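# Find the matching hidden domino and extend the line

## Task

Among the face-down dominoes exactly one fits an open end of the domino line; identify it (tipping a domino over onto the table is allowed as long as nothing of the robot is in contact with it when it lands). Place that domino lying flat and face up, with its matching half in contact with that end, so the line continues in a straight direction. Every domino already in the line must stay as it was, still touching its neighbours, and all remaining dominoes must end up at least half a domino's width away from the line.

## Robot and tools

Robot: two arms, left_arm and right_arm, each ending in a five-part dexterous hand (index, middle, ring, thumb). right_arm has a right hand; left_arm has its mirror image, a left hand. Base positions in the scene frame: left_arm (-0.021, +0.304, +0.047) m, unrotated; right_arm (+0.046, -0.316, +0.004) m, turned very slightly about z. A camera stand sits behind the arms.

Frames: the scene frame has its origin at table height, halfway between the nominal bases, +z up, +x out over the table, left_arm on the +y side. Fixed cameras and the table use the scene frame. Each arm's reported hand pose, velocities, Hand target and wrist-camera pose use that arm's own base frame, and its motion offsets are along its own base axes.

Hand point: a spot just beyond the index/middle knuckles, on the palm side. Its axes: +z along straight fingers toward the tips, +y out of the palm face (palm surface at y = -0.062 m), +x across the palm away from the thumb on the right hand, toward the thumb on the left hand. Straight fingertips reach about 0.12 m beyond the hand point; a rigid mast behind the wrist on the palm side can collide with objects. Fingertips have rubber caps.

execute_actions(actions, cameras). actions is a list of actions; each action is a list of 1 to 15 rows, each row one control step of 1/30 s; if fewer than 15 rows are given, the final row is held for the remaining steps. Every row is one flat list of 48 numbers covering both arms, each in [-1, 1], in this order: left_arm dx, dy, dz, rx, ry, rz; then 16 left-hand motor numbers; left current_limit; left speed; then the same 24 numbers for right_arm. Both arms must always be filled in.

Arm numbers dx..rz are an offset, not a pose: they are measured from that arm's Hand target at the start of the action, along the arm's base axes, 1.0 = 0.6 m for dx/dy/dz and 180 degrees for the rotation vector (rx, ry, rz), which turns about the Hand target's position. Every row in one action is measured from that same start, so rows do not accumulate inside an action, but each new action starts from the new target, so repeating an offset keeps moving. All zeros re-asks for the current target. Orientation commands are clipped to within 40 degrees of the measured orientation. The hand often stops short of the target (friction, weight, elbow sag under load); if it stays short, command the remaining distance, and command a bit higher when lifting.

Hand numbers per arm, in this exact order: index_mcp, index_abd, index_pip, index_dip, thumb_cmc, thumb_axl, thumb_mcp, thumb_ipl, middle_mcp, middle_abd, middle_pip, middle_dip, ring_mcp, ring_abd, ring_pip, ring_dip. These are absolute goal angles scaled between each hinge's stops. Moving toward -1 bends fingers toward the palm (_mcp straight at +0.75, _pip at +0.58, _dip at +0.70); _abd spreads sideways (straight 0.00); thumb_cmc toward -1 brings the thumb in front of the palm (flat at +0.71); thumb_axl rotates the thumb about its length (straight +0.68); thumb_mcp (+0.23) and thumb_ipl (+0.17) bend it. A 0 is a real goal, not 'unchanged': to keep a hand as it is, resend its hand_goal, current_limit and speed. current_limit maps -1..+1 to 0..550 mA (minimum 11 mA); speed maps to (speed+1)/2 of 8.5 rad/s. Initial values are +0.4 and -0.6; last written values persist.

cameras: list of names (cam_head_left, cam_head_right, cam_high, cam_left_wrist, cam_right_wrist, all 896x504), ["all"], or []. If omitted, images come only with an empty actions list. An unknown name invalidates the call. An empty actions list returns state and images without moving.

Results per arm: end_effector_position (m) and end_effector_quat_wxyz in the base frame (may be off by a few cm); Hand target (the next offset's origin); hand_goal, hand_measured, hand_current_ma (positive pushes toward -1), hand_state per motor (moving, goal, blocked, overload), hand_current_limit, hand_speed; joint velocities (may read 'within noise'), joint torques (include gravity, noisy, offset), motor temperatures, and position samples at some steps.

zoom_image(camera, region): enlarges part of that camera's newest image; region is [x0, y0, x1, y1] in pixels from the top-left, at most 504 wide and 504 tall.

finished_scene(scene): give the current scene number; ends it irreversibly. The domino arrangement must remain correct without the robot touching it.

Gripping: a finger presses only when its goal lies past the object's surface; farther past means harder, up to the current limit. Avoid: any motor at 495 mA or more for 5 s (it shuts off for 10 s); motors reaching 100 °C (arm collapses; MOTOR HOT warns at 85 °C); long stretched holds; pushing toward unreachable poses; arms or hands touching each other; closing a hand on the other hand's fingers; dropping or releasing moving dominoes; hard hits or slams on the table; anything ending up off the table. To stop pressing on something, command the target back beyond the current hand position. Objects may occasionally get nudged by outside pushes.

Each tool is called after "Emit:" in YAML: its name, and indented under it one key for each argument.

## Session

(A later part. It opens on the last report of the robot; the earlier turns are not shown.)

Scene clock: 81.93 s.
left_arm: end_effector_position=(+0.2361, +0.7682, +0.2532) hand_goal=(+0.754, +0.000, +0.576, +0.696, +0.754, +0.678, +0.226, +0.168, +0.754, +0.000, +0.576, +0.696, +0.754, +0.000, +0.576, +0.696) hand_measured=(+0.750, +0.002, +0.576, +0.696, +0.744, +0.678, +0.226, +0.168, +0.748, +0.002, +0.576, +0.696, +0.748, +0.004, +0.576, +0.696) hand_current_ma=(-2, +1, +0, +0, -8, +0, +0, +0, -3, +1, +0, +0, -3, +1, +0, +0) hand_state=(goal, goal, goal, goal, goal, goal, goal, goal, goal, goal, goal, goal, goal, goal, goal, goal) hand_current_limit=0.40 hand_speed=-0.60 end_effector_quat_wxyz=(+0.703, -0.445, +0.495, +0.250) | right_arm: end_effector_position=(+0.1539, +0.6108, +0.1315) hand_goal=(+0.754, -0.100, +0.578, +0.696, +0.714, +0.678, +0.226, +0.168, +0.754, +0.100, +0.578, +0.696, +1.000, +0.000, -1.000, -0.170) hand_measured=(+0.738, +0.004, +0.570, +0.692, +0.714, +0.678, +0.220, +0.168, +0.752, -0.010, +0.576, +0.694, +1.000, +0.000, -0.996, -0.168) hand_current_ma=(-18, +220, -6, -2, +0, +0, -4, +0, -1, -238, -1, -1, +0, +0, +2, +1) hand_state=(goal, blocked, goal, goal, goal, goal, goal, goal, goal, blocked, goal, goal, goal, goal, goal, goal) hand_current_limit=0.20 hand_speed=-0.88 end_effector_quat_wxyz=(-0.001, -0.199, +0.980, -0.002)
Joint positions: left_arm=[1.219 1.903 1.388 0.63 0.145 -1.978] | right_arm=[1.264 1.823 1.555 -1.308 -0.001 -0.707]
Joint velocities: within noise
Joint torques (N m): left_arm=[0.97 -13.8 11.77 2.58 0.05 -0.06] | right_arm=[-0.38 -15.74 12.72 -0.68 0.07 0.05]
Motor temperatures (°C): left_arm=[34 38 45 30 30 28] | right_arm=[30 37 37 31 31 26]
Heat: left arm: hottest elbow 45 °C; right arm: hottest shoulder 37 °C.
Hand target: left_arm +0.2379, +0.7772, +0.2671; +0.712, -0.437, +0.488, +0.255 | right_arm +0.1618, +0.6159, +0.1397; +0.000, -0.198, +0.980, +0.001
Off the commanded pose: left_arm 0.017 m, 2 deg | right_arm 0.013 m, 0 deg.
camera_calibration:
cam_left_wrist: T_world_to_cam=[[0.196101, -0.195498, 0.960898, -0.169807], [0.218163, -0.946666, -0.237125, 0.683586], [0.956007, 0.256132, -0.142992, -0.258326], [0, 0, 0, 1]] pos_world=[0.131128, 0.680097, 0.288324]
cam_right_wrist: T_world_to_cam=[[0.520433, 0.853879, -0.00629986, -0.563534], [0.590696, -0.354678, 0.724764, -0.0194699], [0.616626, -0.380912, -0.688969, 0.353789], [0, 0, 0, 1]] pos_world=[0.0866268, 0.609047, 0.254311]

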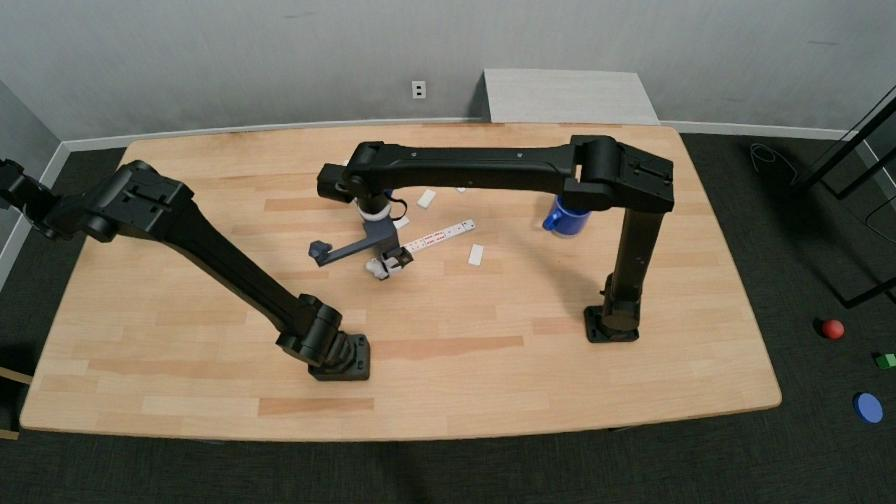

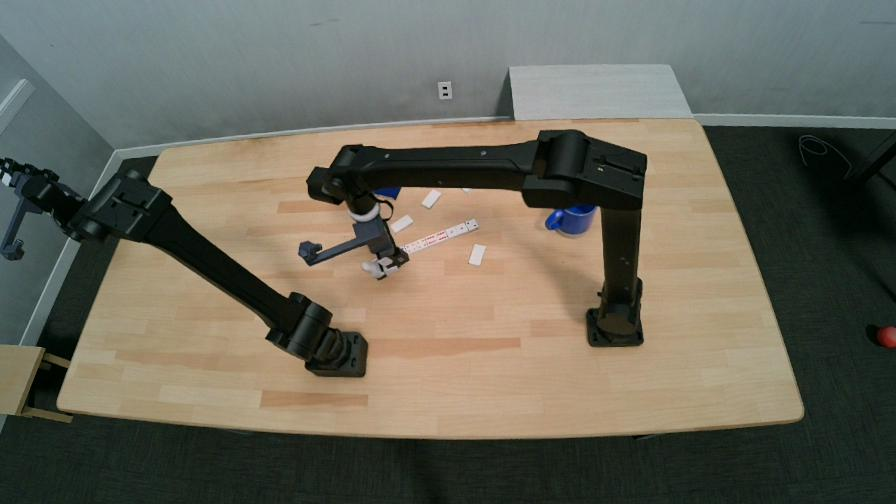

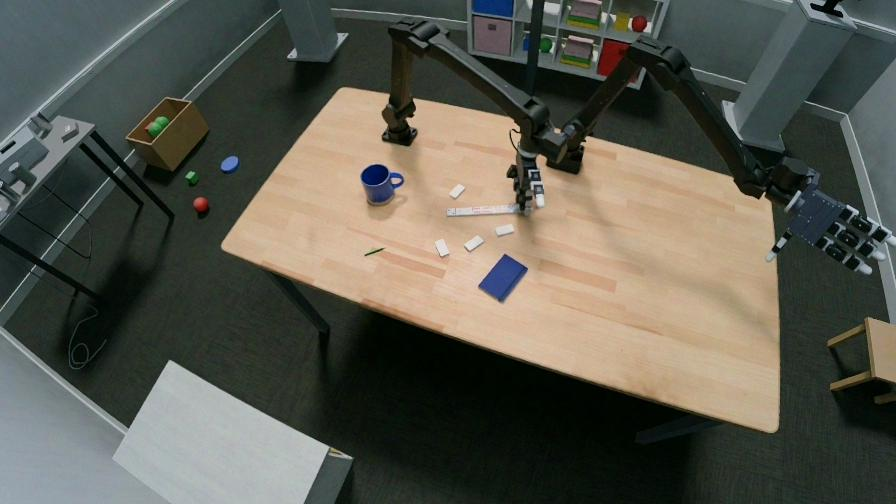

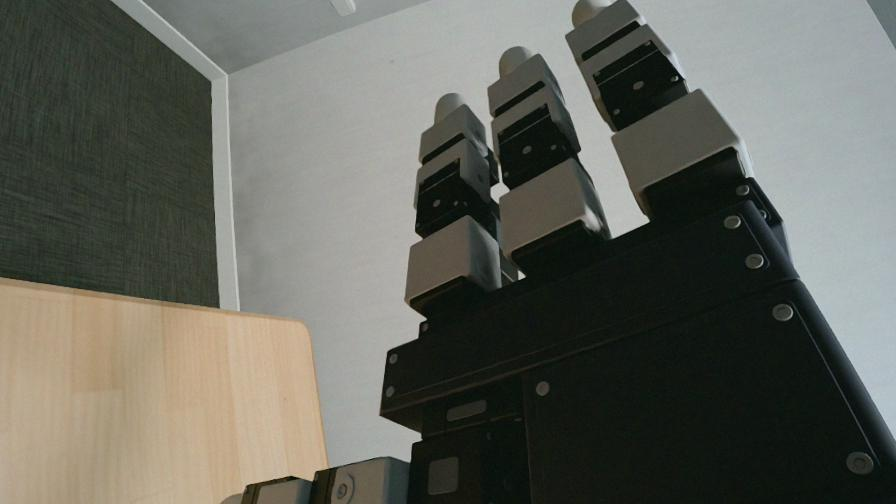

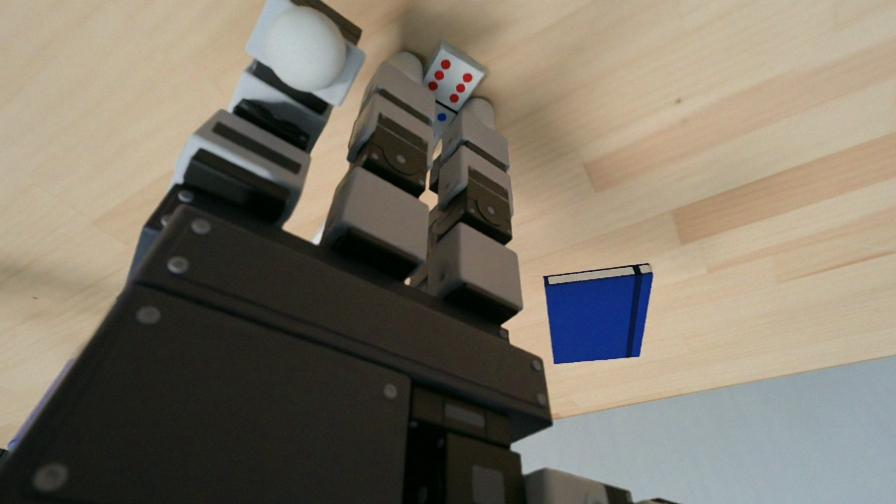

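Emit:
execute_actions:
  actions: []

Emit:
zoom_image:
  camera: "cam_high"
  region: [480, 190, 570, 240]

Emit:
zoom_image:
  camera: "cam_right_wrist"
  region: [370, 0, 550, 140]

Scene clock: 82.97 s.
left_arm: end_effector_position=(+0.2361, +0.7682, +0.2532) hand_goal=(+0.754, +0.000, +0.576, +0.696, +0.754, +0.678, +0.226, +0.168, +0.754, +0.000, +0.576, +0.696, +0.754, +0.000, +0.576, +0.696) hand_measured=(+0.750, +0.002, +0.576, +0.696, +0.744, +0.678, +0.226, +0.168, +0.748, +0.002, +0.576, +0.696, +0.748, +0.004, +0.576, +0.696) hand_current_ma=(-2, +1, +0, +0, -8, +0, +0, +0, -3, +1, +0, +0, -3, +1, +0, +0) hand_state=(goal, goal, goal, goal, goal, goal, goal, goal, goal, goal, goal, goal, goal, goal, goal, goal) hand_current_limit=0.40 hand_speed=-0.60 end_effector_quat_wxyz=(+0.703, -0.445, +0.495, +0.250) | right_arm: end_effector_position=(+0.1539, +0.6108, +0.1315) hand_goal=(+0.754, -0.100, +0.578, +0.696, +0.714, +0.678, +0.226, +0.168, +0.754, +0.100, +0.578, +0.696, +1.000, +0.000, -1.000, -0.170) hand_measured=(+0.738, +0.004, +0.570, +0.692, +0.714, +0.678, +0.220, +0.168, +0.752, -0.010, +0.576, +0.694, +1.000, +0.000, -0.996, -0.168) hand_current_ma=(-18, +220, -6, -2, +0, +0, -4, +0, -1, -238, -1, -1, +0, +0, +2, +1) hand_state=(goal, blocked, goal, goal, goal, goal, goal, goal, goal, blocked, goal, goal, goal, goal, goal, goal) hand_current_limit=0.20 hand_speed=-0.88 end_effector_quat_wxyz=(-0.001, -0.199, +0.980, -0.002)
Joint positions: left_arm=[1.219 1.903 1.388 0.63 0.145 -1.978] | right_arm=[1.264 1.823 1.555 -1.308 -0.001 -0.707]
Joint velocities: within noise
Joint torques (N m): left_arm=[0.97 -13.86 11.77 2.52 0.05 -0.06] | right_arm=[-0.5 -15.68 12.67 -0.72 0.07 0.05]
Motor temperatures (°C): left_arm=[34 38 45 30 30 28] | right_arm=[30 37 37 31 31 26]
Heat: left arm: hottest elbow 45 °C; right arm: hottest shoulder 37 °C.
Hand target: left_arm +0.2379, +0.7772, +0.2671; +0.712, -0.437, +0.488, +0.255 | right_arm +0.1618, +0.6159, +0.1397; +0.000, -0.198, +0.980, +0.001
Off the commanded pose: left_arm 0.017 m, 2 deg | right_arm 0.013 m, 0 deg.
camera_calibration:
cam_left_wrist: T_world_to_cam=[[0.196101, -0.195498, 0.960898, -0.169807], [0.218163, -0.946666, -0.237125, 0.683586], [0.956007, 0.256132, -0.142992, -0.258326], [0, 0, 0, 1]] pos_world=[0.131128, 0.680097, 0.288324]
cam_right_wrist: T_world_to_cam=[[0.520433, 0.853879, -0.00629986, -0.563534], [0.590696, -0.354678, 0.724764, -0.0194699], [0.616626, -0.380912, -0.688969, 0.353789], [0, 0, 0, 1]] pos_world=[0.0866268, 0.609047, 0.254311]

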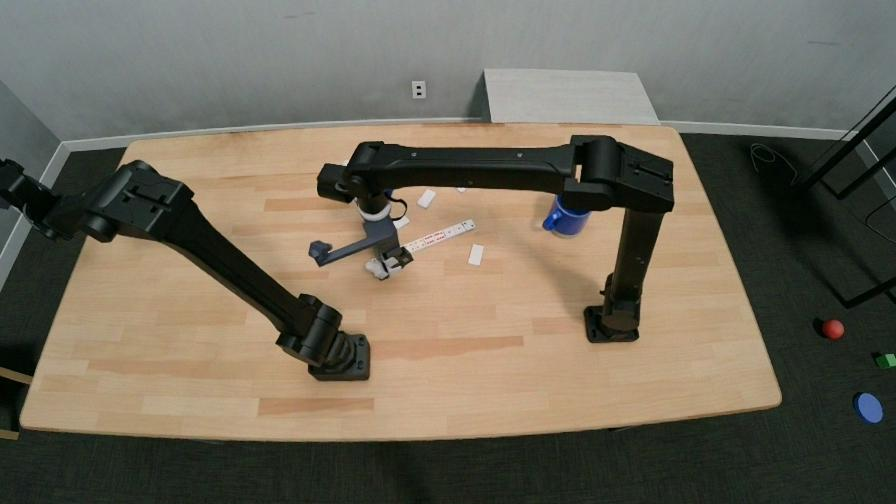

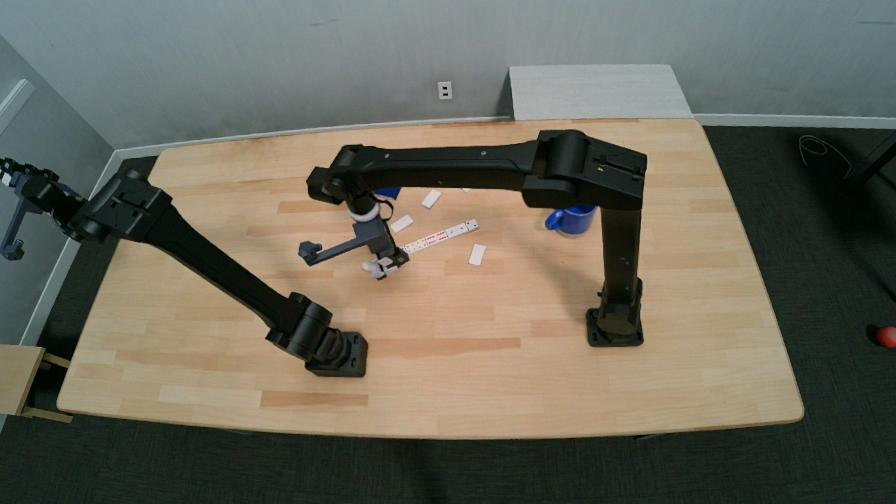

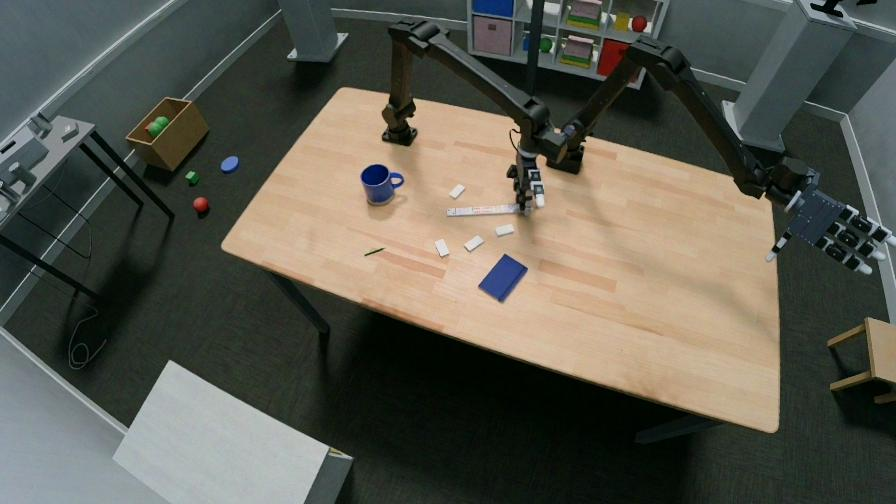

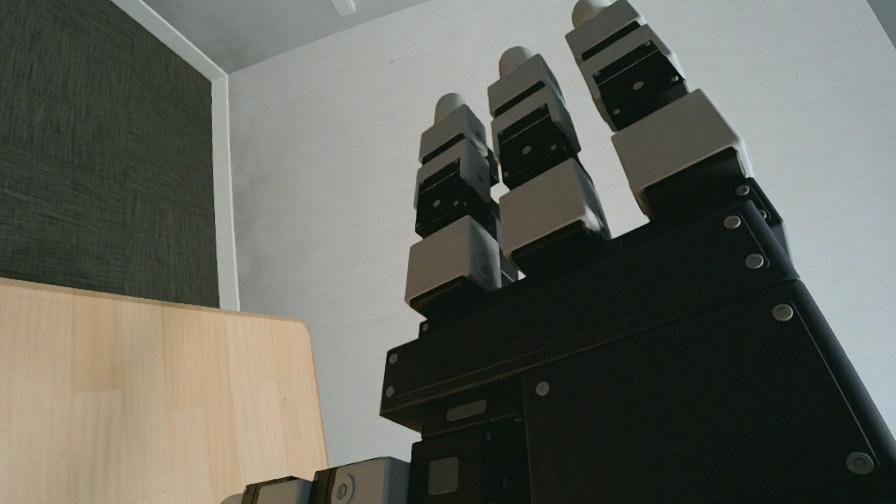

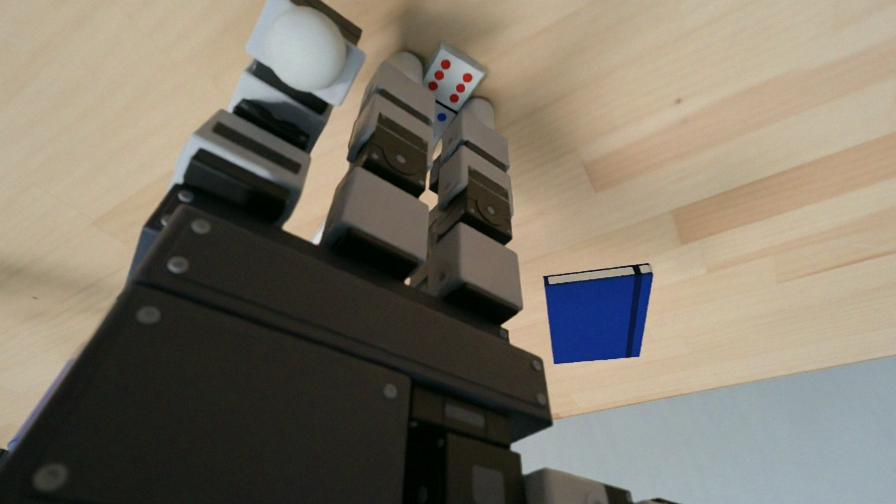

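Scaled by 5.600 from the camera's 896x504 image, which has a finer 1280x720 frame.

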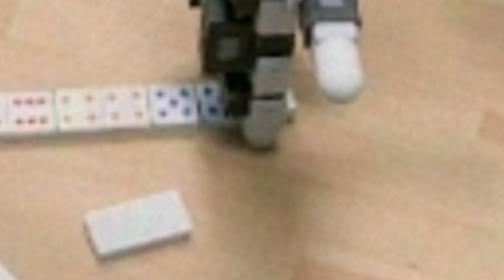

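Scaled by 2.800 from the camera's 896x504 image, which has a finer 1280x720 frame.

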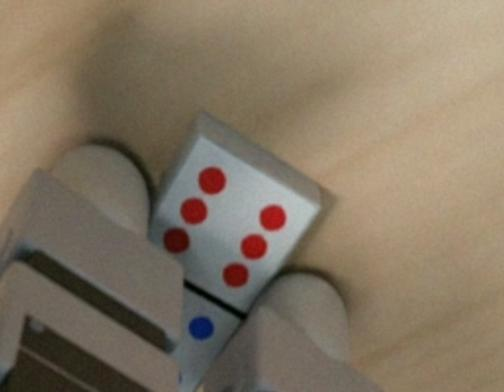

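Emit:
zoom_image:
  camera: "cam_high"
  region: [500, 195, 540, 217]

Emit:
zoom_image:
  camera: "cam_high"
  region: [440, 190, 550, 230]

Scaled by 12.600 from the camera's 896x504 image, which has a finer 1280x720 frame.

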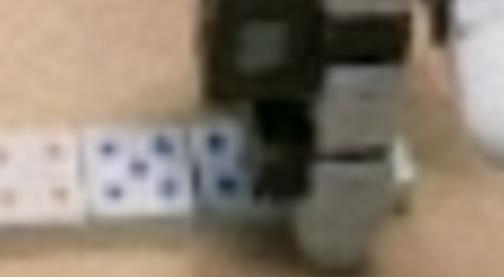

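Scaled by 4.582 from the camera's 896x504 image, which has a finer 1280x720 frame.

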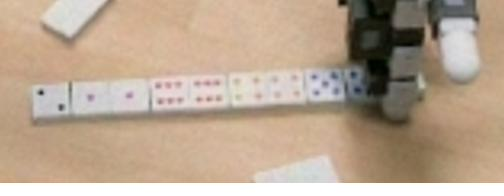

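Emit:
execute_actions:
  actions:
    - [[0,0,0,0,0,0, 0.754,0,0.576,0.696,0.754,0.678,0.226,0.168,0.754,0,0.576,0.696,0.754,0,0.576,0.696,0.4,-0.6, 0,0,0,0,0,0, 0.738,-0.02,0.570,0.692,0.714,0.678,0.226,0.168,0.752,0.02,0.576,0.696,1,0,-1,-0.17,0.2,-0.95]]
    - [[0,0,0,0,0,0, 0.754,0,0.576,0.696,0.754,0.678,0.226,0.168,0.754,0,0.576,0.696,0.754,0,0.576,0.696,0.4,-0.6, 0,0,0,0,0,0, 0.738,0.13,0.570,0.692,0.714,0.678,0.226,0.168,0.752,-0.13,0.576,0.696,1,0,-1,-0.17,0.2,-0.9]]
  cameras: ["cam_high","cam_right_wrist"]

Emit:
zoom_image:
  camera: "cam_high"
  region: [480, 190, 570, 240]

Emit:
zoom_image:
  camera: "cam_right_wrist"
  region: [370, 0, 550, 140]

Scene clock: 84.53 s.
left_arm: end_effector_position=(+0.2361, +0.7682, +0.2532) hand_goal=(+0.754, +0.000, +0.576, +0.696, +0.754, +0.678, +0.226, +0.168, +0.754, +0.000, +0.576, +0.696, +0.754, +0.000, +0.576, +0.696) hand_measured=(+0.750, +0.002, +0.576, +0.696, +0.744, +0.678, +0.226, +0.168, +0.748, +0.002, +0.576, +0.696, +0.748, +0.004, +0.576, +0.696) hand_current_ma=(-2, +1, +0, +0, -8, +0, +0, +0, -3, +1, +0, +0, -3, +1, +0, +0) hand_state=(goal, goal, goal, goal, goal, goal, goal, goal, goal, goal, goal, goal, goal, goal, goal, goal) hand_current_limit=0.40 hand_speed=-0.60 end_effector_quat_wxyz=(+0.703, -0.445, +0.495, +0.250) | right_arm: end_effector_position=(+0.1533, +0.6084, +0.1313) hand_goal=(+0.738, +0.130, +0.570, +0.692, +0.714, +0.678, +0.226, +0.168, +0.752, -0.130, +0.576, +0.696, +1.000, +0.000, -1.000, -0.170) hand_measured=(+0.728, +0.088, +0.566, +0.690, +0.714, +0.678, +0.220, +0.168, +0.752, -0.126, +0.576, +0.694, +1.000, +0.000, -0.996, -0.168) hand_current_ma=(-7, -55, -2, -1, +0, +0, -4, +0, +0, +2, +0, -1, +0, +0, +2, +1) hand_state=(goal, blocked, goal, goal, goal, goal, goal, goal, goal, goal, goal, goal, goal, goal, goal, goal) hand_current_limit=0.20 hand_speed=-0.90 end_effector_quat_wxyz=(-0.005, -0.199, +0.980, -0.005)
Joint positions: left_arm=[1.219 1.903 1.388 0.63 0.145 -1.978] | right_arm=[1.263 1.823 1.556 -1.319 -0.003 -0.709]
Joint torques (N m): left_arm=[0.97 -13.74 11.73 2.52 0.05 -0.05] | right_arm=[-0.15 -15.62 12.57 -0.28 0.13 0.07]
Heat: left arm: hottest elbow 45 °C; right arm: hottest shoulder 37 °C.
Hand target: left_arm +0.2379, +0.7772, +0.2671; +0.712, -0.437, +0.488, +0.255 | right_arm +0.1618, +0.6160, +0.1399; +0.000, -0.198, +0.980, +0.001
Off the commanded pose: left_arm 0.017 m, 2 deg | right_arm 0.014 m, 1 deg.
Step readings (end_effector_position of left_arm | right_arm):
0: (+0.2361, +0.7682, +0.2532) | (+0.1539, +0.6108, +0.1315)
1: (+0.2361, +0.7682, +0.2532) | (+0.1539, +0.6108, +0.1315)
2: (+0.2361, +0.7682, +0.2532) | (+0.1539, +0.6108, +0.1315)
4: (+0.2361, +0.7682, +0.2532) | (+0.1540, +0.6108, +0.1314)
8: (+0.2361, +0.7682, +0.2532) | (+0.1547, +0.6106, +0.1314)
15: (+0.2361, +0.7682, +0.2532) | (+0.1547, +0.6106, +0.1314)
16: (+0.2361, +0.7682, +0.2532) | (+0.1547, +0.6106, +0.1314)
17: (+0.2361, +0.7682, +0.2532) | (+0.1547, +0.6106, +0.1314)
19: (+0.2361, +0.7682, +0.2532) | (+0.1547, +0.6107, +0.1316)
23: (+0.2361, +0.7682, +0.2532) | (+0.1542, +0.6095, +0.1313)
30: (+0.2361, +0.7682, +0.2532) | (+0.1534, +0.6083, +0.1312)
camera_calibration:
cam_right_wrist: T_world_to_cam=[[0.519741, 0.854165, -0.0164625, -0.559834], [0.594675, -0.347878, 0.724805, -0.0246892], [0.613376, -0.386501, -0.688757, 0.356915], [0, 0, 0, 1]] pos_world=[0.0867277, 0.607549, 0.254506]
Images, in order (width x height): cam_high 896x504, cam_right_wrist 896x504.

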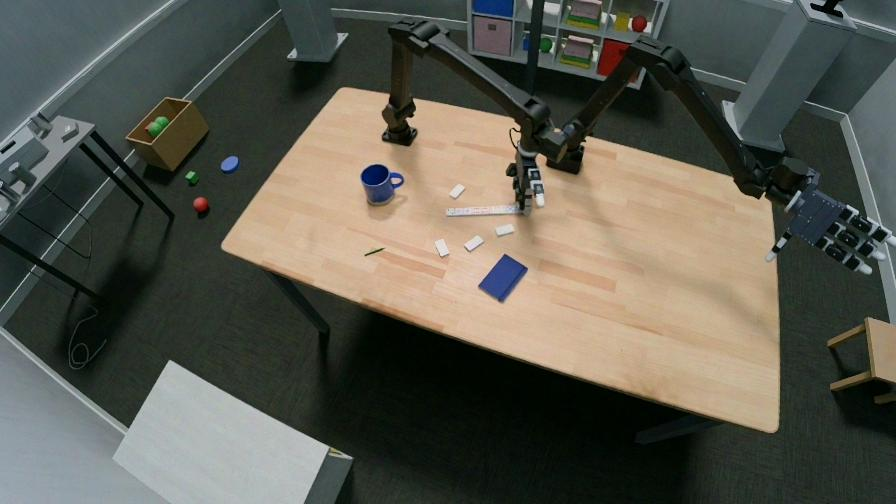

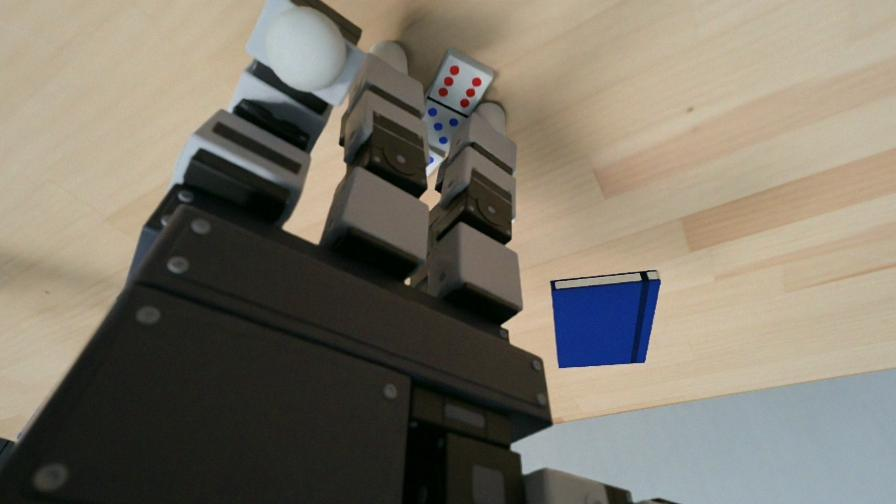

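Scaled by 5.600 from the camera's 896x504 image, which has a finer 1280x720 frame.

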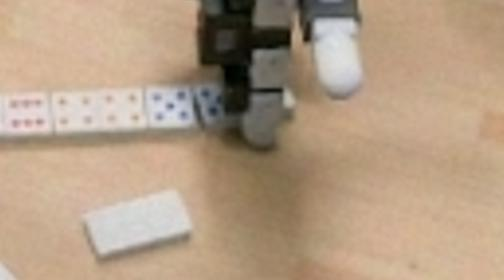

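Scaled by 2.800 from the camera's 896x504 image, which has a finer 1280x720 frame.

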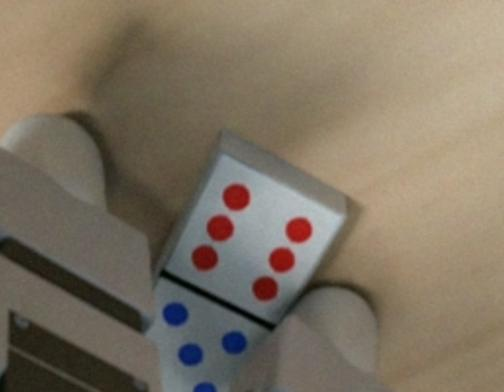

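Emit:
zoom_image:
  camera: "cam_high"
  region: [500, 195, 540, 217]

Emit:
zoom_image:
  camera: "cam_high"
  region: [440, 190, 550, 230]

Scaled by 12.600 from the camera's 896x504 image, which has a finer 1280x720 frame.

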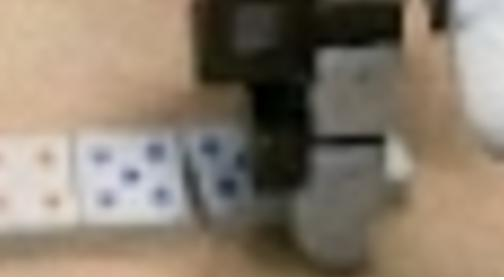

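Scaled by 4.582 from the camera's 896x504 image, which has a finer 1280x720 frame.

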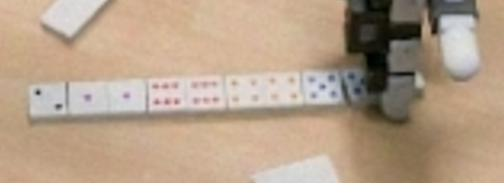

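Emit:
execute_actions:
  actions:
    - [[0,0,0,0,0,0, 0.754,0,0.576,0.696,0.754,0.678,0.226,0.168,0.754,0,0.576,0.696,0.754,0,0.576,0.696,0.4,-0.6, 0,0,0,0,0,0, 0.738,0.25,0.570,0.692,0.714,0.678,0.226,0.168,0.752,-0.22,0.576,0.696,1,0,-1,-0.17,0.3,-0.9]]
    - [[0,0,0,0,0,0, 0.754,0,0.576,0.696,0.754,0.678,0.226,0.168,0.754,0,0.576,0.696,0.754,0,0.576,0.696,0.4,-0.6, 0.01,0.035,0.04,0,0,0, 0.738,0.25,0.570,0.692,0.714,0.678,0.226,0.168,0.752,-0.22,0.576,0.696,1,0,-1,-0.17,0.3,-0.9]]
  cameras: ["cam_high","cam_right_wrist"]

Emit:
zoom_image:
  camera: "cam_high"
  region: [440, 190, 550, 230]

Emit:
zoom_image:
  camera: "cam_right_wrist"
  region: [370, 0, 550, 140]

Scene clock: 86.73 s.
left_arm: end_effector_position=(+0.2361, +0.7682, +0.2532) hand_goal=(+0.754, +0.000, +0.576, +0.696, +0.754, +0.678, +0.226, +0.168, +0.754, +0.000, +0.576, +0.696, +0.754, +0.000, +0.576, +0.696) hand_measured=(+0.750, +0.002, +0.576, +0.696, +0.744, +0.678, +0.226, +0.168, +0.748, +0.002, +0.576, +0.696, +0.748, +0.004, +0.576, +0.696) hand_current_ma=(-2, +1, +0, +0, -8, +0, +0, +0, -3, +1, +0, +0, -3, +1, +0, +0) hand_state=(goal, goal, goal, goal, goal, goal, goal, goal, goal, goal, goal, goal, goal, goal, goal, goal) hand_current_limit=0.40 hand_speed=-0.60 end_effector_quat_wxyz=(+0.703, -0.445, +0.495, +0.250) | right_arm: end_effector_position=(+0.1588, +0.6259, +0.1616) hand_goal=(+0.738, +0.250, +0.570, +0.692, +0.714, +0.678, +0.226, +0.168, +0.752, -0.220, +0.576, +0.696, +1.000, +0.000, -1.000, -0.170) hand_measured=(+0.734, +0.246, +0.568, +0.690, +0.714, +0.678, +0.220, +0.168, +0.752, -0.216, +0.576, +0.694, +1.000, +0.000, -0.996, -0.168) hand_current_ma=(-1, -2, -1, -1, +0, +0, -4, +0, +0, +2, +0, -1, +0, +0, +2, +1) hand_state=(goal, goal, goal, goal, goal, goal, goal, goal, goal, goal, goal, goal, goal, goal, goal, goal) hand_current_limit=0.30 hand_speed=-0.90 end_effector_quat_wxyz=(-0.003, -0.200, +0.980, -0.001)
Joint positions: left_arm=[1.219 1.903 1.388 0.63 0.145 -1.978] | right_arm=[1.263 1.847 1.671 -1.4 -0.004 -0.711]
Joint torques (N m): left_arm=[0.91 -13.8 11.77 2.58 0.05 -0.06] | right_arm=[-0.09 -14.68 13.96 -0.38 0.18 0.11]
Heat: left arm: hottest elbow 45 °C; right arm: hottest shoulder 37 °C.
Hand target: left_arm +0.2379, +0.7772, +0.2671; +0.712, -0.437, +0.488, +0.255 | right_arm +0.1679, +0.6369, +0.1638; +0.000, -0.198, +0.980, +0.001
Off the commanded pose: left_arm 0.017 m, 2 deg | right_arm 0.014 m, 0 deg.
Step readings (end_effector_position of left_arm | right_arm):
0: (+0.2361, +0.7682, +0.2532) | (+0.1533, +0.6084, +0.1313)
1: (+0.2361, +0.7682, +0.2532) | (+0.1533, +0.6084, +0.1313)
2: (+0.2361, +0.7682, +0.2532) | (+0.1532, +0.6084, +0.1313)
4: (+0.2361, +0.7682, +0.2532) | (+0.1528, +0.6080, +0.1312)
8: (+0.2361, +0.7682, +0.2532) | (+0.1516, +0.6072, +0.1313)
15: (+0.2361, +0.7682, +0.2532) | (+0.1520, +0.6068, +0.1311)
16: (+0.2361, +0.7682, +0.2532) | (+0.1526, +0.6080, +0.1345)
17: (+0.2361, +0.7682, +0.2532) | (+0.1526, +0.6075, +0.1346)
19: (+0.2361, +0.7682, +0.2532) | (+0.1546, +0.6136, +0.1416)
23: (+0.2361, +0.7682, +0.2532) | (+0.1582, +0.6247, +0.1578)
30: (+0.2361, +0.7682, +0.2532) | (+0.1588, +0.6260, +0.1616)
camera_calibration:
cam_right_wrist: T_world_to_cam=[[0.518131, 0.855267, -0.00770683, -0.579082], [0.593879, -0.353266, 0.722849, -0.039973], [0.615506, -0.379107, -0.690963, 0.376683], [0, 0, 0, 1]] pos_world=[0.0919283, 0.623952, 0.284706]
Images, in order (width x height): cam_high 896x504, cam_right_wrist 896x504.

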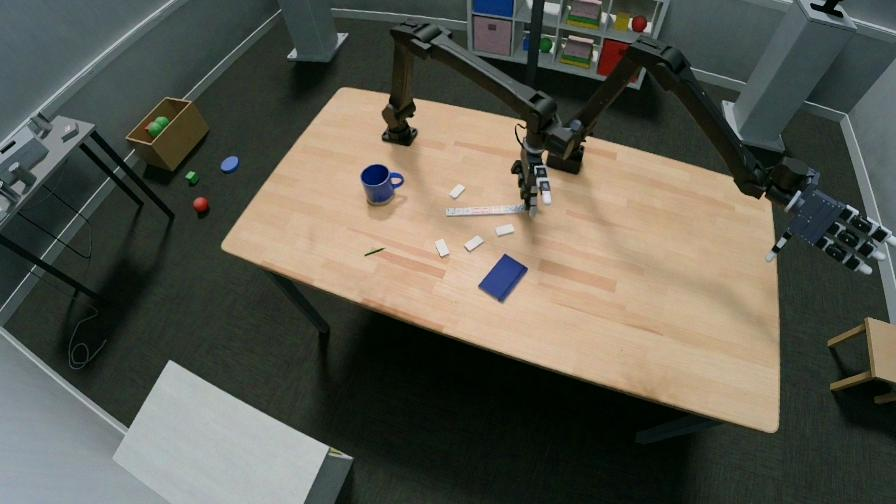

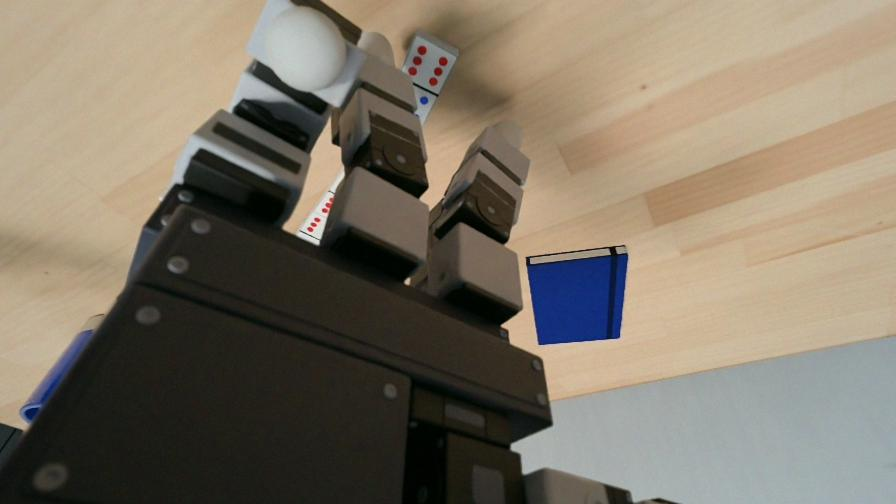

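Scaled by 4.582 from the camera's 896x504 image, which has a finer 1280x720 frame.

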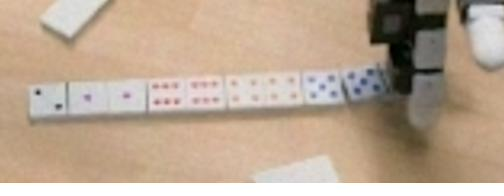

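Scaled by 2.800 from the camera's 896x504 image, which has a finer 1280x720 frame.

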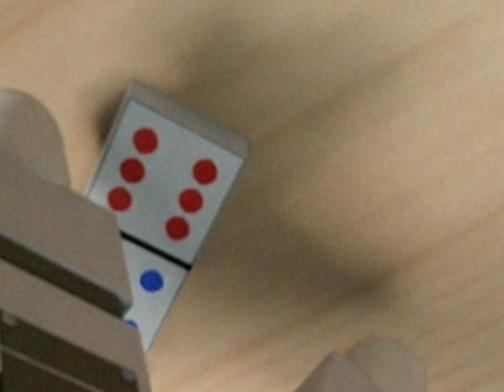

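Emit:
execute_actions:
  actions:
    - [[0,0,0,0,0,0, 0.754,0,0.576,0.696,0.754,0.678,0.226,0.168,0.754,0,0.576,0.696,0.754,0,0.576,0.696,0.4,-0.6, 0,-0.02,0.08,0,0,0, 0.754,0.15,0.576,0.696,0.714,0.678,0.226,0.168,0.754,-0.15,0.576,0.696,1,0,-1,-0.17,0.4,-0.8]]
    - [[0,0,0,0,0,0, 0.754,0,0.576,0.696,0.754,0.678,0.226,0.168,0.754,0,0.576,0.696,0.754,0,0.576,0.696,0.4,-0.6, -0.06,-0.06,0,0,0,0, 0.754,0.15,0.576,0.696,0.714,0.678,0.226,0.168,0.754,-0.15,0.576,0.696,1,0,-1,-0.17,0.4,-0.8]]
  cameras: ["cam_high","cam_right_wrist"]

Emit:
zoom_image:
  camera: "cam_high"
  region: [440, 190, 550, 230]

Emit:
zoom_image:
  camera: "cam_right_wrist"
  region: [370, 0, 550, 140]

Scene clock: 88.23 s.
left_arm: end_effector_position=(+0.2361, +0.7682, +0.2532) hand_goal=(+0.754, +0.000, +0.576, +0.696, +0.754, +0.678, +0.226, +0.168, +0.754, +0.000, +0.576, +0.696, +0.754, +0.000, +0.576, +0.696) hand_measured=(+0.750, +0.002, +0.576, +0.696, +0.744, +0.678, +0.226, +0.168, +0.748, +0.002, +0.576, +0.696, +0.748, +0.004, +0.576, +0.696) hand_current_ma=(-2, +1, +0, +0, -8, +0, +0, +0, -3, +1, +0, +0, -3, +1, +0, +0) hand_state=(goal, goal, goal, goal, goal, goal, goal, goal, goal, goal, goal, goal, goal, goal, goal, goal) hand_current_limit=0.40 hand_speed=-0.60 end_effector_quat_wxyz=(+0.703, -0.445, +0.495, +0.250) | right_arm: end_effector_position=(+0.1332, +0.5860, +0.2110) hand_goal=(+0.754, +0.150, +0.576, +0.696, +0.714, +0.678, +0.226, +0.168, +0.754, -0.150, +0.576, +0.696, +1.000, +0.000, -1.000, -0.170) hand_measured=(+0.752, +0.152, +0.574, +0.694, +0.714, +0.678, +0.220, +0.168, +0.752, -0.150, +0.576, +0.694, +0.998, +0.000, -0.996, -0.168) hand_current_ma=(-1, +0, -1, -1, +0, +0, -4, +0, -1, +0, +0, -1, -1, +0, +2, +1) hand_state=(goal, goal, goal, goal, goal, goal, goal, goal, goal, goal, goal, goal, goal, goal, goal, goal) hand_current_limit=0.40 hand_speed=-0.80 end_effector_quat_wxyz=(-0.003, -0.200, +0.980, -0.003)
Joint positions: left_arm=[1.219 1.903 1.388 0.63 0.145 -1.978] | right_arm=[1.287 1.709 1.612 -1.481 -0.002 -0.686]
Joint torques (N m): left_arm=[0.97 -13.92 11.79 2.56 0.05 -0.06] | right_arm=[0.56 -15.03 10.02 0.44 0.11 0.2]
Heat: left arm: hottest elbow 45 °C; right arm: hottest shoulder 37 °C.
Hand target: left_arm +0.2379, +0.7772, +0.2671; +0.712, -0.437, +0.488, +0.255 | right_arm +0.1319, +0.5889, +0.2118; +0.000, -0.198, +0.980, +0.000
Off the commanded pose: left_arm 0.017 m, 2 deg | right_arm 0.003 m, 1 deg.
Step readings (end_effector_position of left_arm | right_arm):
0: (+0.2361, +0.7682, +0.2532) | (+0.1588, +0.6259, +0.1616)
1: (+0.2361, +0.7682, +0.2532) | (+0.1581, +0.6236, +0.1623)
2: (+0.2361, +0.7682, +0.2532) | (+0.1578, +0.6202, +0.1646)
4: (+0.2361, +0.7682, +0.2532) | (+0.1568, +0.6135, +0.1680)
8: (+0.2361, +0.7682, +0.2532) | (+0.1573, +0.6141, +0.1793)
15: (+0.2361, +0.7682, +0.2532) | (+0.1577, +0.6152, +0.1821)
16: (+0.2361, +0.7682, +0.2532) | (+0.1557, +0.6123, +0.1806)
17: (+0.2361, +0.7682, +0.2532) | (+0.1521, +0.6096, +0.1810)
19: (+0.2361, +0.7682, +0.2532) | (+0.1454, +0.5942, +0.1810)
23: (+0.2361, +0.7682, +0.2532) | (+0.1370, +0.5865, +0.1982)
30: (+0.2361, +0.7682, +0.2532) | (+0.1331, +0.5860, +0.2110)
camera_calibration:
cam_right_wrist: T_world_to_cam=[[0.519134, 0.854639, -0.00955846, -0.530682], [0.592802, -0.351984, 0.724357, -0.0755565], [0.6157, -0.381705, -0.689359, 0.412631], [0, 0, 0, 1]] pos_world=[0.0662277, 0.58445, 0.334108]
Images, in order (width x height): cam_high 896x504, cam_right_wrist 896x504.

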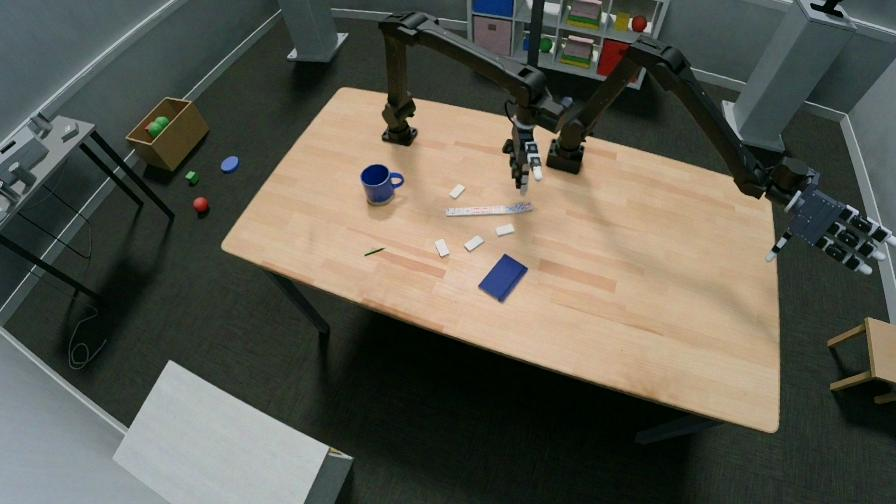

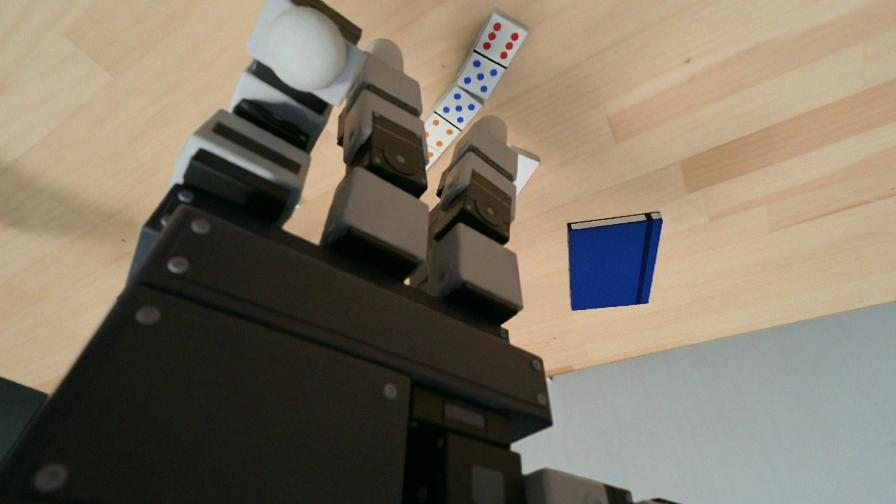

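Scaled by 4.582 from the camera's 896x504 image, which has a finer 1280x720 frame.

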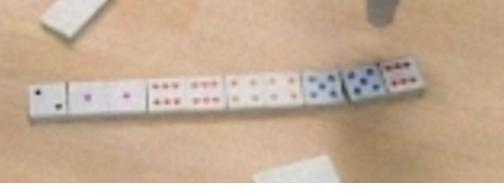

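Scaled by 2.800 from the camera's 896x504 image, which has a finer 1280x720 frame.

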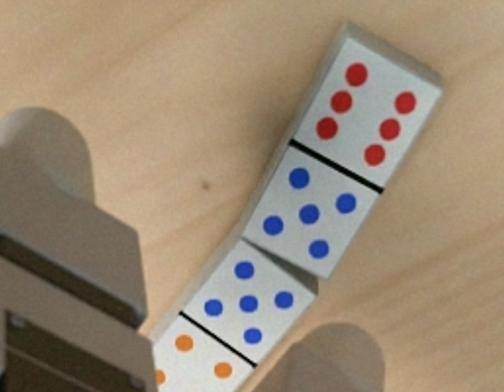

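Emit:
execute_actions:
  actions:
    - [[0,0,0,0,0,0, 0.754,0,0.576,0.696,0.754,0.678,0.226,0.168,0.754,0,0.576,0.696,0.754,0,0.576,0.696,0.4,-0.6, 0.0367,0.06,-0.02,0,0,0, 0.754,0.2,0.576,0.696,0.714,0.678,0.226,0.168,0.754,-0.2,0.576,0.696,1,0,-1,-0.17,0.4,-0.8]]
    - [[0,0,0,0,0,0, 0.754,0,0.576,0.696,0.754,0.678,0.226,0.168,0.754,0,0.576,0.696,0.754,0,0.576,0.696,0.4,-0.6, 0,0,-0.05,0,0,0, 0.754,0.2,0.576,0.696,0.714,0.678,0.226,0.168,0.754,-0.2,0.576,0.696,1,0,-1,-0.17,0.4,-0.8]]
  cameras: ["cam_right_wrist"]

Emit:
zoom_image:
  camera: "cam_right_wrist"
  region: [370, 0, 550, 140]

Scene clock: 95.20 s.
left_arm: end_effector_position=(+0.2361, +0.7682, +0.2532) hand_goal=(+0.754, +0.000, +0.576, +0.696, +0.754, +0.678, +0.226, +0.168, +0.754, +0.000, +0.576, +0.696, +0.754, +0.000, +0.576, +0.696) hand_measured=(+0.750, +0.002, +0.576, +0.696, +0.744, +0.678, +0.226, +0.168, +0.748, +0.002, +0.576, +0.696, +0.748, +0.004, +0.576, +0.696) hand_current_ma=(-2, +1, +0, +0, -8, +0, +0, +0, -3, +1, +0, +0, -3, +1, +0, +0) hand_state=(goal, goal, goal, goal, goal, goal, goal, goal, goal, goal, goal, goal, goal, goal, goal, goal) hand_current_limit=0.40 hand_speed=-0.60 end_effector_quat_wxyz=(+0.703, -0.445, +0.495, +0.250) | right_arm: end_effector_position=(+0.1473, +0.6246, +0.1874) hand_goal=(+0.754, +0.200, +0.576, +0.696, +0.714, +0.678, +0.226, +0.168, +0.754, -0.200, +0.576, +0.696, +1.000, +0.000, -1.000, -0.170) hand_measured=(+0.754, +0.196, +0.574, +0.694, +0.714, +0.678, +0.220, +0.168, +0.754, -0.196, +0.576, +0.694, +0.998, +0.000, -0.996, -0.168) hand_current_ma=(+0, -1, -1, -1, +0, +0, -4, +0, +0, +2, +0, -1, +0, +0, +2, +1) hand_state=(goal, goal, goal, goal, goal, goal, goal, goal, goal, goal, goal, goal, goal, goal, goal, goal) hand_current_limit=0.40 hand_speed=-0.80 end_effector_quat_wxyz=(+0.004, -0.198, +0.980, +0.010)
Joint positions: left_arm=[1.219 1.903 1.388 0.63 0.145 -1.978] | right_arm=[1.283 1.808 1.678 -1.42 -0.002 -0.688]
Joint torques (N m): left_arm=[0.97 -13.92 11.74 2.52 0.05 -0.06] | right_arm=[-0.38 -14.68 9.25 0.77 0.11 0.05]
Heat: left arm: hottest elbow 46 °C; right arm: hottest shoulder 38 °C.
Hand target: left_arm +0.2379, +0.7772, +0.2671; +0.712, -0.437, +0.488, +0.255 | right_arm +0.1538, +0.6251, +0.1698; +0.000, -0.198, +0.980, +0.001
Off the commanded pose: left_arm 0.017 m, 2 deg | right_arm 0.019 m, 1 deg.
Step readings (end_effector_position of left_arm | right_arm):
0: (+0.2361, +0.7682, +0.2532) | (+0.1332, +0.5860, +0.2110)
1: (+0.2361, +0.7682, +0.2532) | (+0.1338, +0.5876, +0.2103)
2: (+0.2361, +0.7682, +0.2532) | (+0.1359, +0.5906, +0.2102)
4: (+0.2361, +0.7682, +0.2532) | (+0.1400, +0.6015, +0.2082)
8: (+0.2361, +0.7682, +0.2532) | (+0.1428, +0.6095, +0.1931)
15: (+0.2361, +0.7682, +0.2532) | (+0.1431, +0.6104, +0.1841)
16: (+0.2361, +0.7682, +0.2532) | (+0.1435, +0.6119, +0.1846)
17: (+0.2361, +0.7682, +0.2532) | (+0.1445, +0.6152, +0.1852)
19: (+0.2361, +0.7682, +0.2532) | (+0.1465, +0.6218, +0.1867)
23: (+0.2361, +0.7682, +0.2532) | (+0.1473, +0.6246, +0.1874)
30: (+0.2361, +0.7682, +0.2532) | (+0.1473, +0.6246, +0.1874)
camera_calibration:
cam_right_wrist: T_world_to_cam=[[0.521074, 0.853335, 0.0173528, -0.57573], [0.586265, -0.37262, 0.719339, -0.0383603], [0.620303, -0.364655, -0.694443, 0.392004], [0, 0, 0, 1]] pos_world=[0.0793258, 0.619943, 0.309809]
Images, in order (width x height): cam_right_wrist 896x504.

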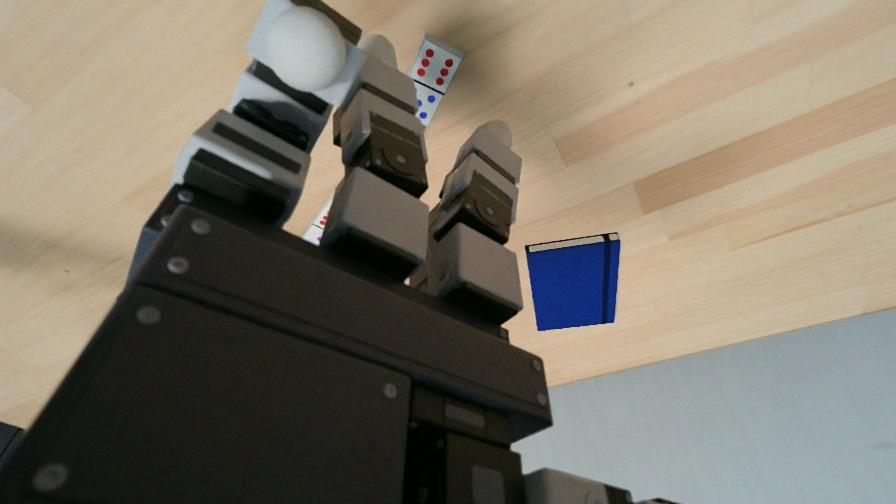

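Scaled by 2.800 from the camera's 896x504 image, which has a finer 1280x720 frame.

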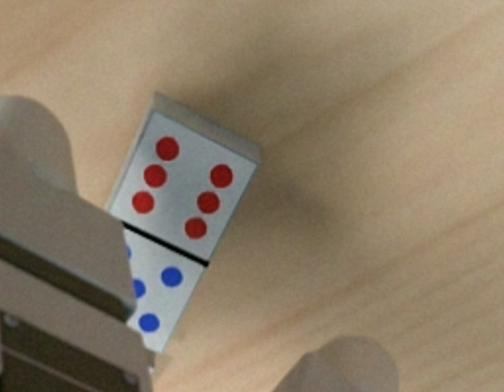

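Emit:
execute_actions:
  actions:
    - [[0,0,0,0,0,0, 0.754,0,0.576,0.696,0.754,0.678,0.226,0.168,0.754,0,0.576,0.696,0.754,0,0.576,0.696,0.4,-0.6, 0.005,-0.005,-0.055,0,0,0, 0.754,0.2,0.576,0.696,0.714,0.678,0.226,0.168,0.754,-0.2,0.576,0.696,1,0,-1,-0.17,0.4,-0.8]]
  cameras: ["cam_right_wrist"]

Emit:
zoom_image:
  camera: "cam_right_wrist"
  region: [370, 0, 550, 140]

Scene clock: 96.13 s.
left_arm: end_effector_position=(+0.2361, +0.7682, +0.2532) hand_goal=(+0.754, +0.000, +0.576, +0.696, +0.754, +0.678, +0.226, +0.168, +0.754, +0.000, +0.576, +0.696, +0.754, +0.000, +0.576, +0.696) hand_measured=(+0.750, +0.002, +0.576, +0.696, +0.744, +0.678, +0.226, +0.168, +0.748, +0.002, +0.576, +0.696, +0.748, +0.004, +0.576, +0.696) hand_current_ma=(-2, +1, +0, +0, -8, +0, +0, +0, -3, +1, +0, +0, -3, +1, +0, +0) hand_state=(goal, goal, goal, goal, goal, goal, goal, goal, goal, goal, goal, goal, goal, goal, goal, goal) hand_current_limit=0.40 hand_speed=-0.60 end_effector_quat_wxyz=(+0.703, -0.445, +0.495, +0.250) | right_arm: end_effector_position=(+0.1500, +0.6211, +0.1467) hand_goal=(+0.754, +0.200, +0.576, +0.696, +0.714, +0.678, +0.226, +0.168, +0.754, -0.200, +0.576, +0.696, +1.000, +0.000, -1.000, -0.170) hand_measured=(+0.754, +0.196, +0.574, +0.694, +0.714, +0.678, +0.220, +0.168, +0.754, -0.196, +0.576, +0.694, +1.000, +0.000, -0.996, -0.168) hand_current_ma=(+0, -1, +0, -1, +0, +0, -4, +0, +0, +1, +0, -1, +0, +0, +2, +1) hand_state=(goal, goal, goal, goal, goal, goal, goal, goal, goal, goal, goal, goal, goal, goal, goal, goal) hand_current_limit=0.40 hand_speed=-0.80 end_effector_quat_wxyz=(+0.001, -0.199, +0.980, +0.004)
Joint positions: left_arm=[1.219 1.903 1.388 0.63 0.145 -1.978] | right_arm=[1.276 1.829 1.603 -1.338 -0.002 -0.695]
Joint torques (N m): left_arm=[0.97 -13.92 11.73 2.54 0.06 -0.06] | right_arm=[0.03 -15.44 9.54 0.72 0.11 0.03]
Heat: left arm: hottest elbow 46 °C; right arm: hottest shoulder 38 °C.
Hand target: left_arm +0.2379, +0.7772, +0.2671; +0.712, -0.437, +0.488, +0.255 | right_arm +0.1568, +0.6220, +0.1368; +0.000, -0.198, +0.980, +0.001
Off the commanded pose: left_arm 0.017 m, 2 deg | right_arm 0.012 m, 0 deg.
Step readings (end_effector_position of left_arm | right_arm):
0: (+0.2361, +0.7682, +0.2532) | (+0.1473, +0.6246, +0.1874)
1: (+0.2361, +0.7682, +0.2532) | (+0.1476, +0.6241, +0.1838)
2: (+0.2361, +0.7682, +0.2532) | (+0.1493, +0.6258, +0.1807)
4: (+0.2361, +0.7682, +0.2532) | (+0.1502, +0.6252, +0.1714)
8: (+0.2361, +0.7682, +0.2532) | (+0.1497, +0.6197, +0.1501)
15: (+0.2361, +0.7682, +0.2532) | (+0.1500, +0.6211, +0.1466)
camera_calibration:
cam_right_wrist: T_world_to_cam=[[0.520771, 0.853687, 0.00399248, -0.57167], [0.58922, -0.362816, 0.721931, -0.0188841], [0.617752, -0.373609, -0.691953, 0.366345], [0, 0, 0, 1]] pos_world=[0.0825264, 0.618045, 0.269409]
Images, in order (width x height): cam_right_wrist 896x504.

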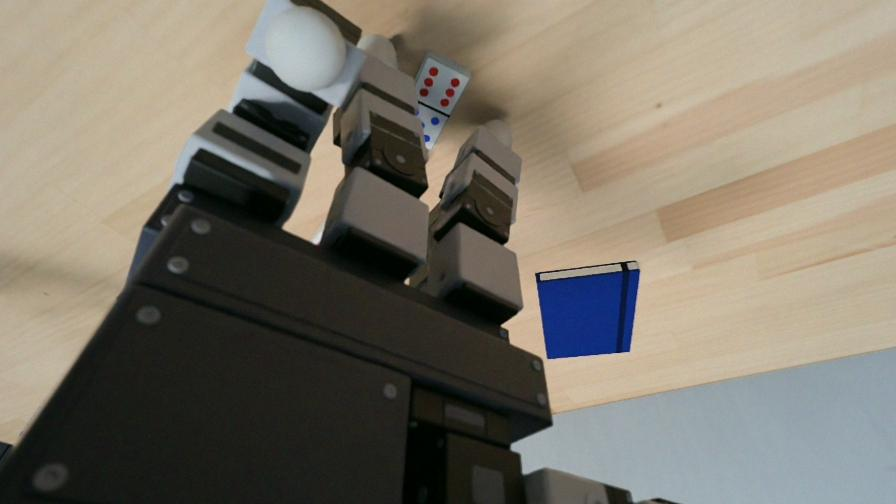

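Scaled by 2.800 from the camera's 896x504 image, which has a finer 1280x720 frame.

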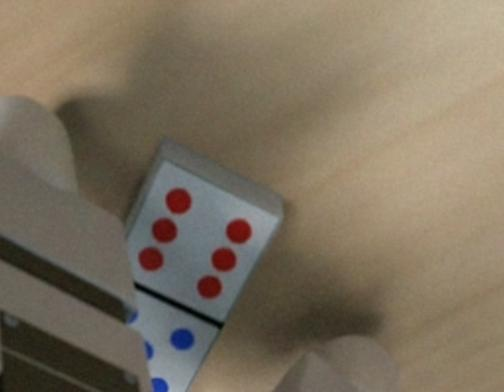

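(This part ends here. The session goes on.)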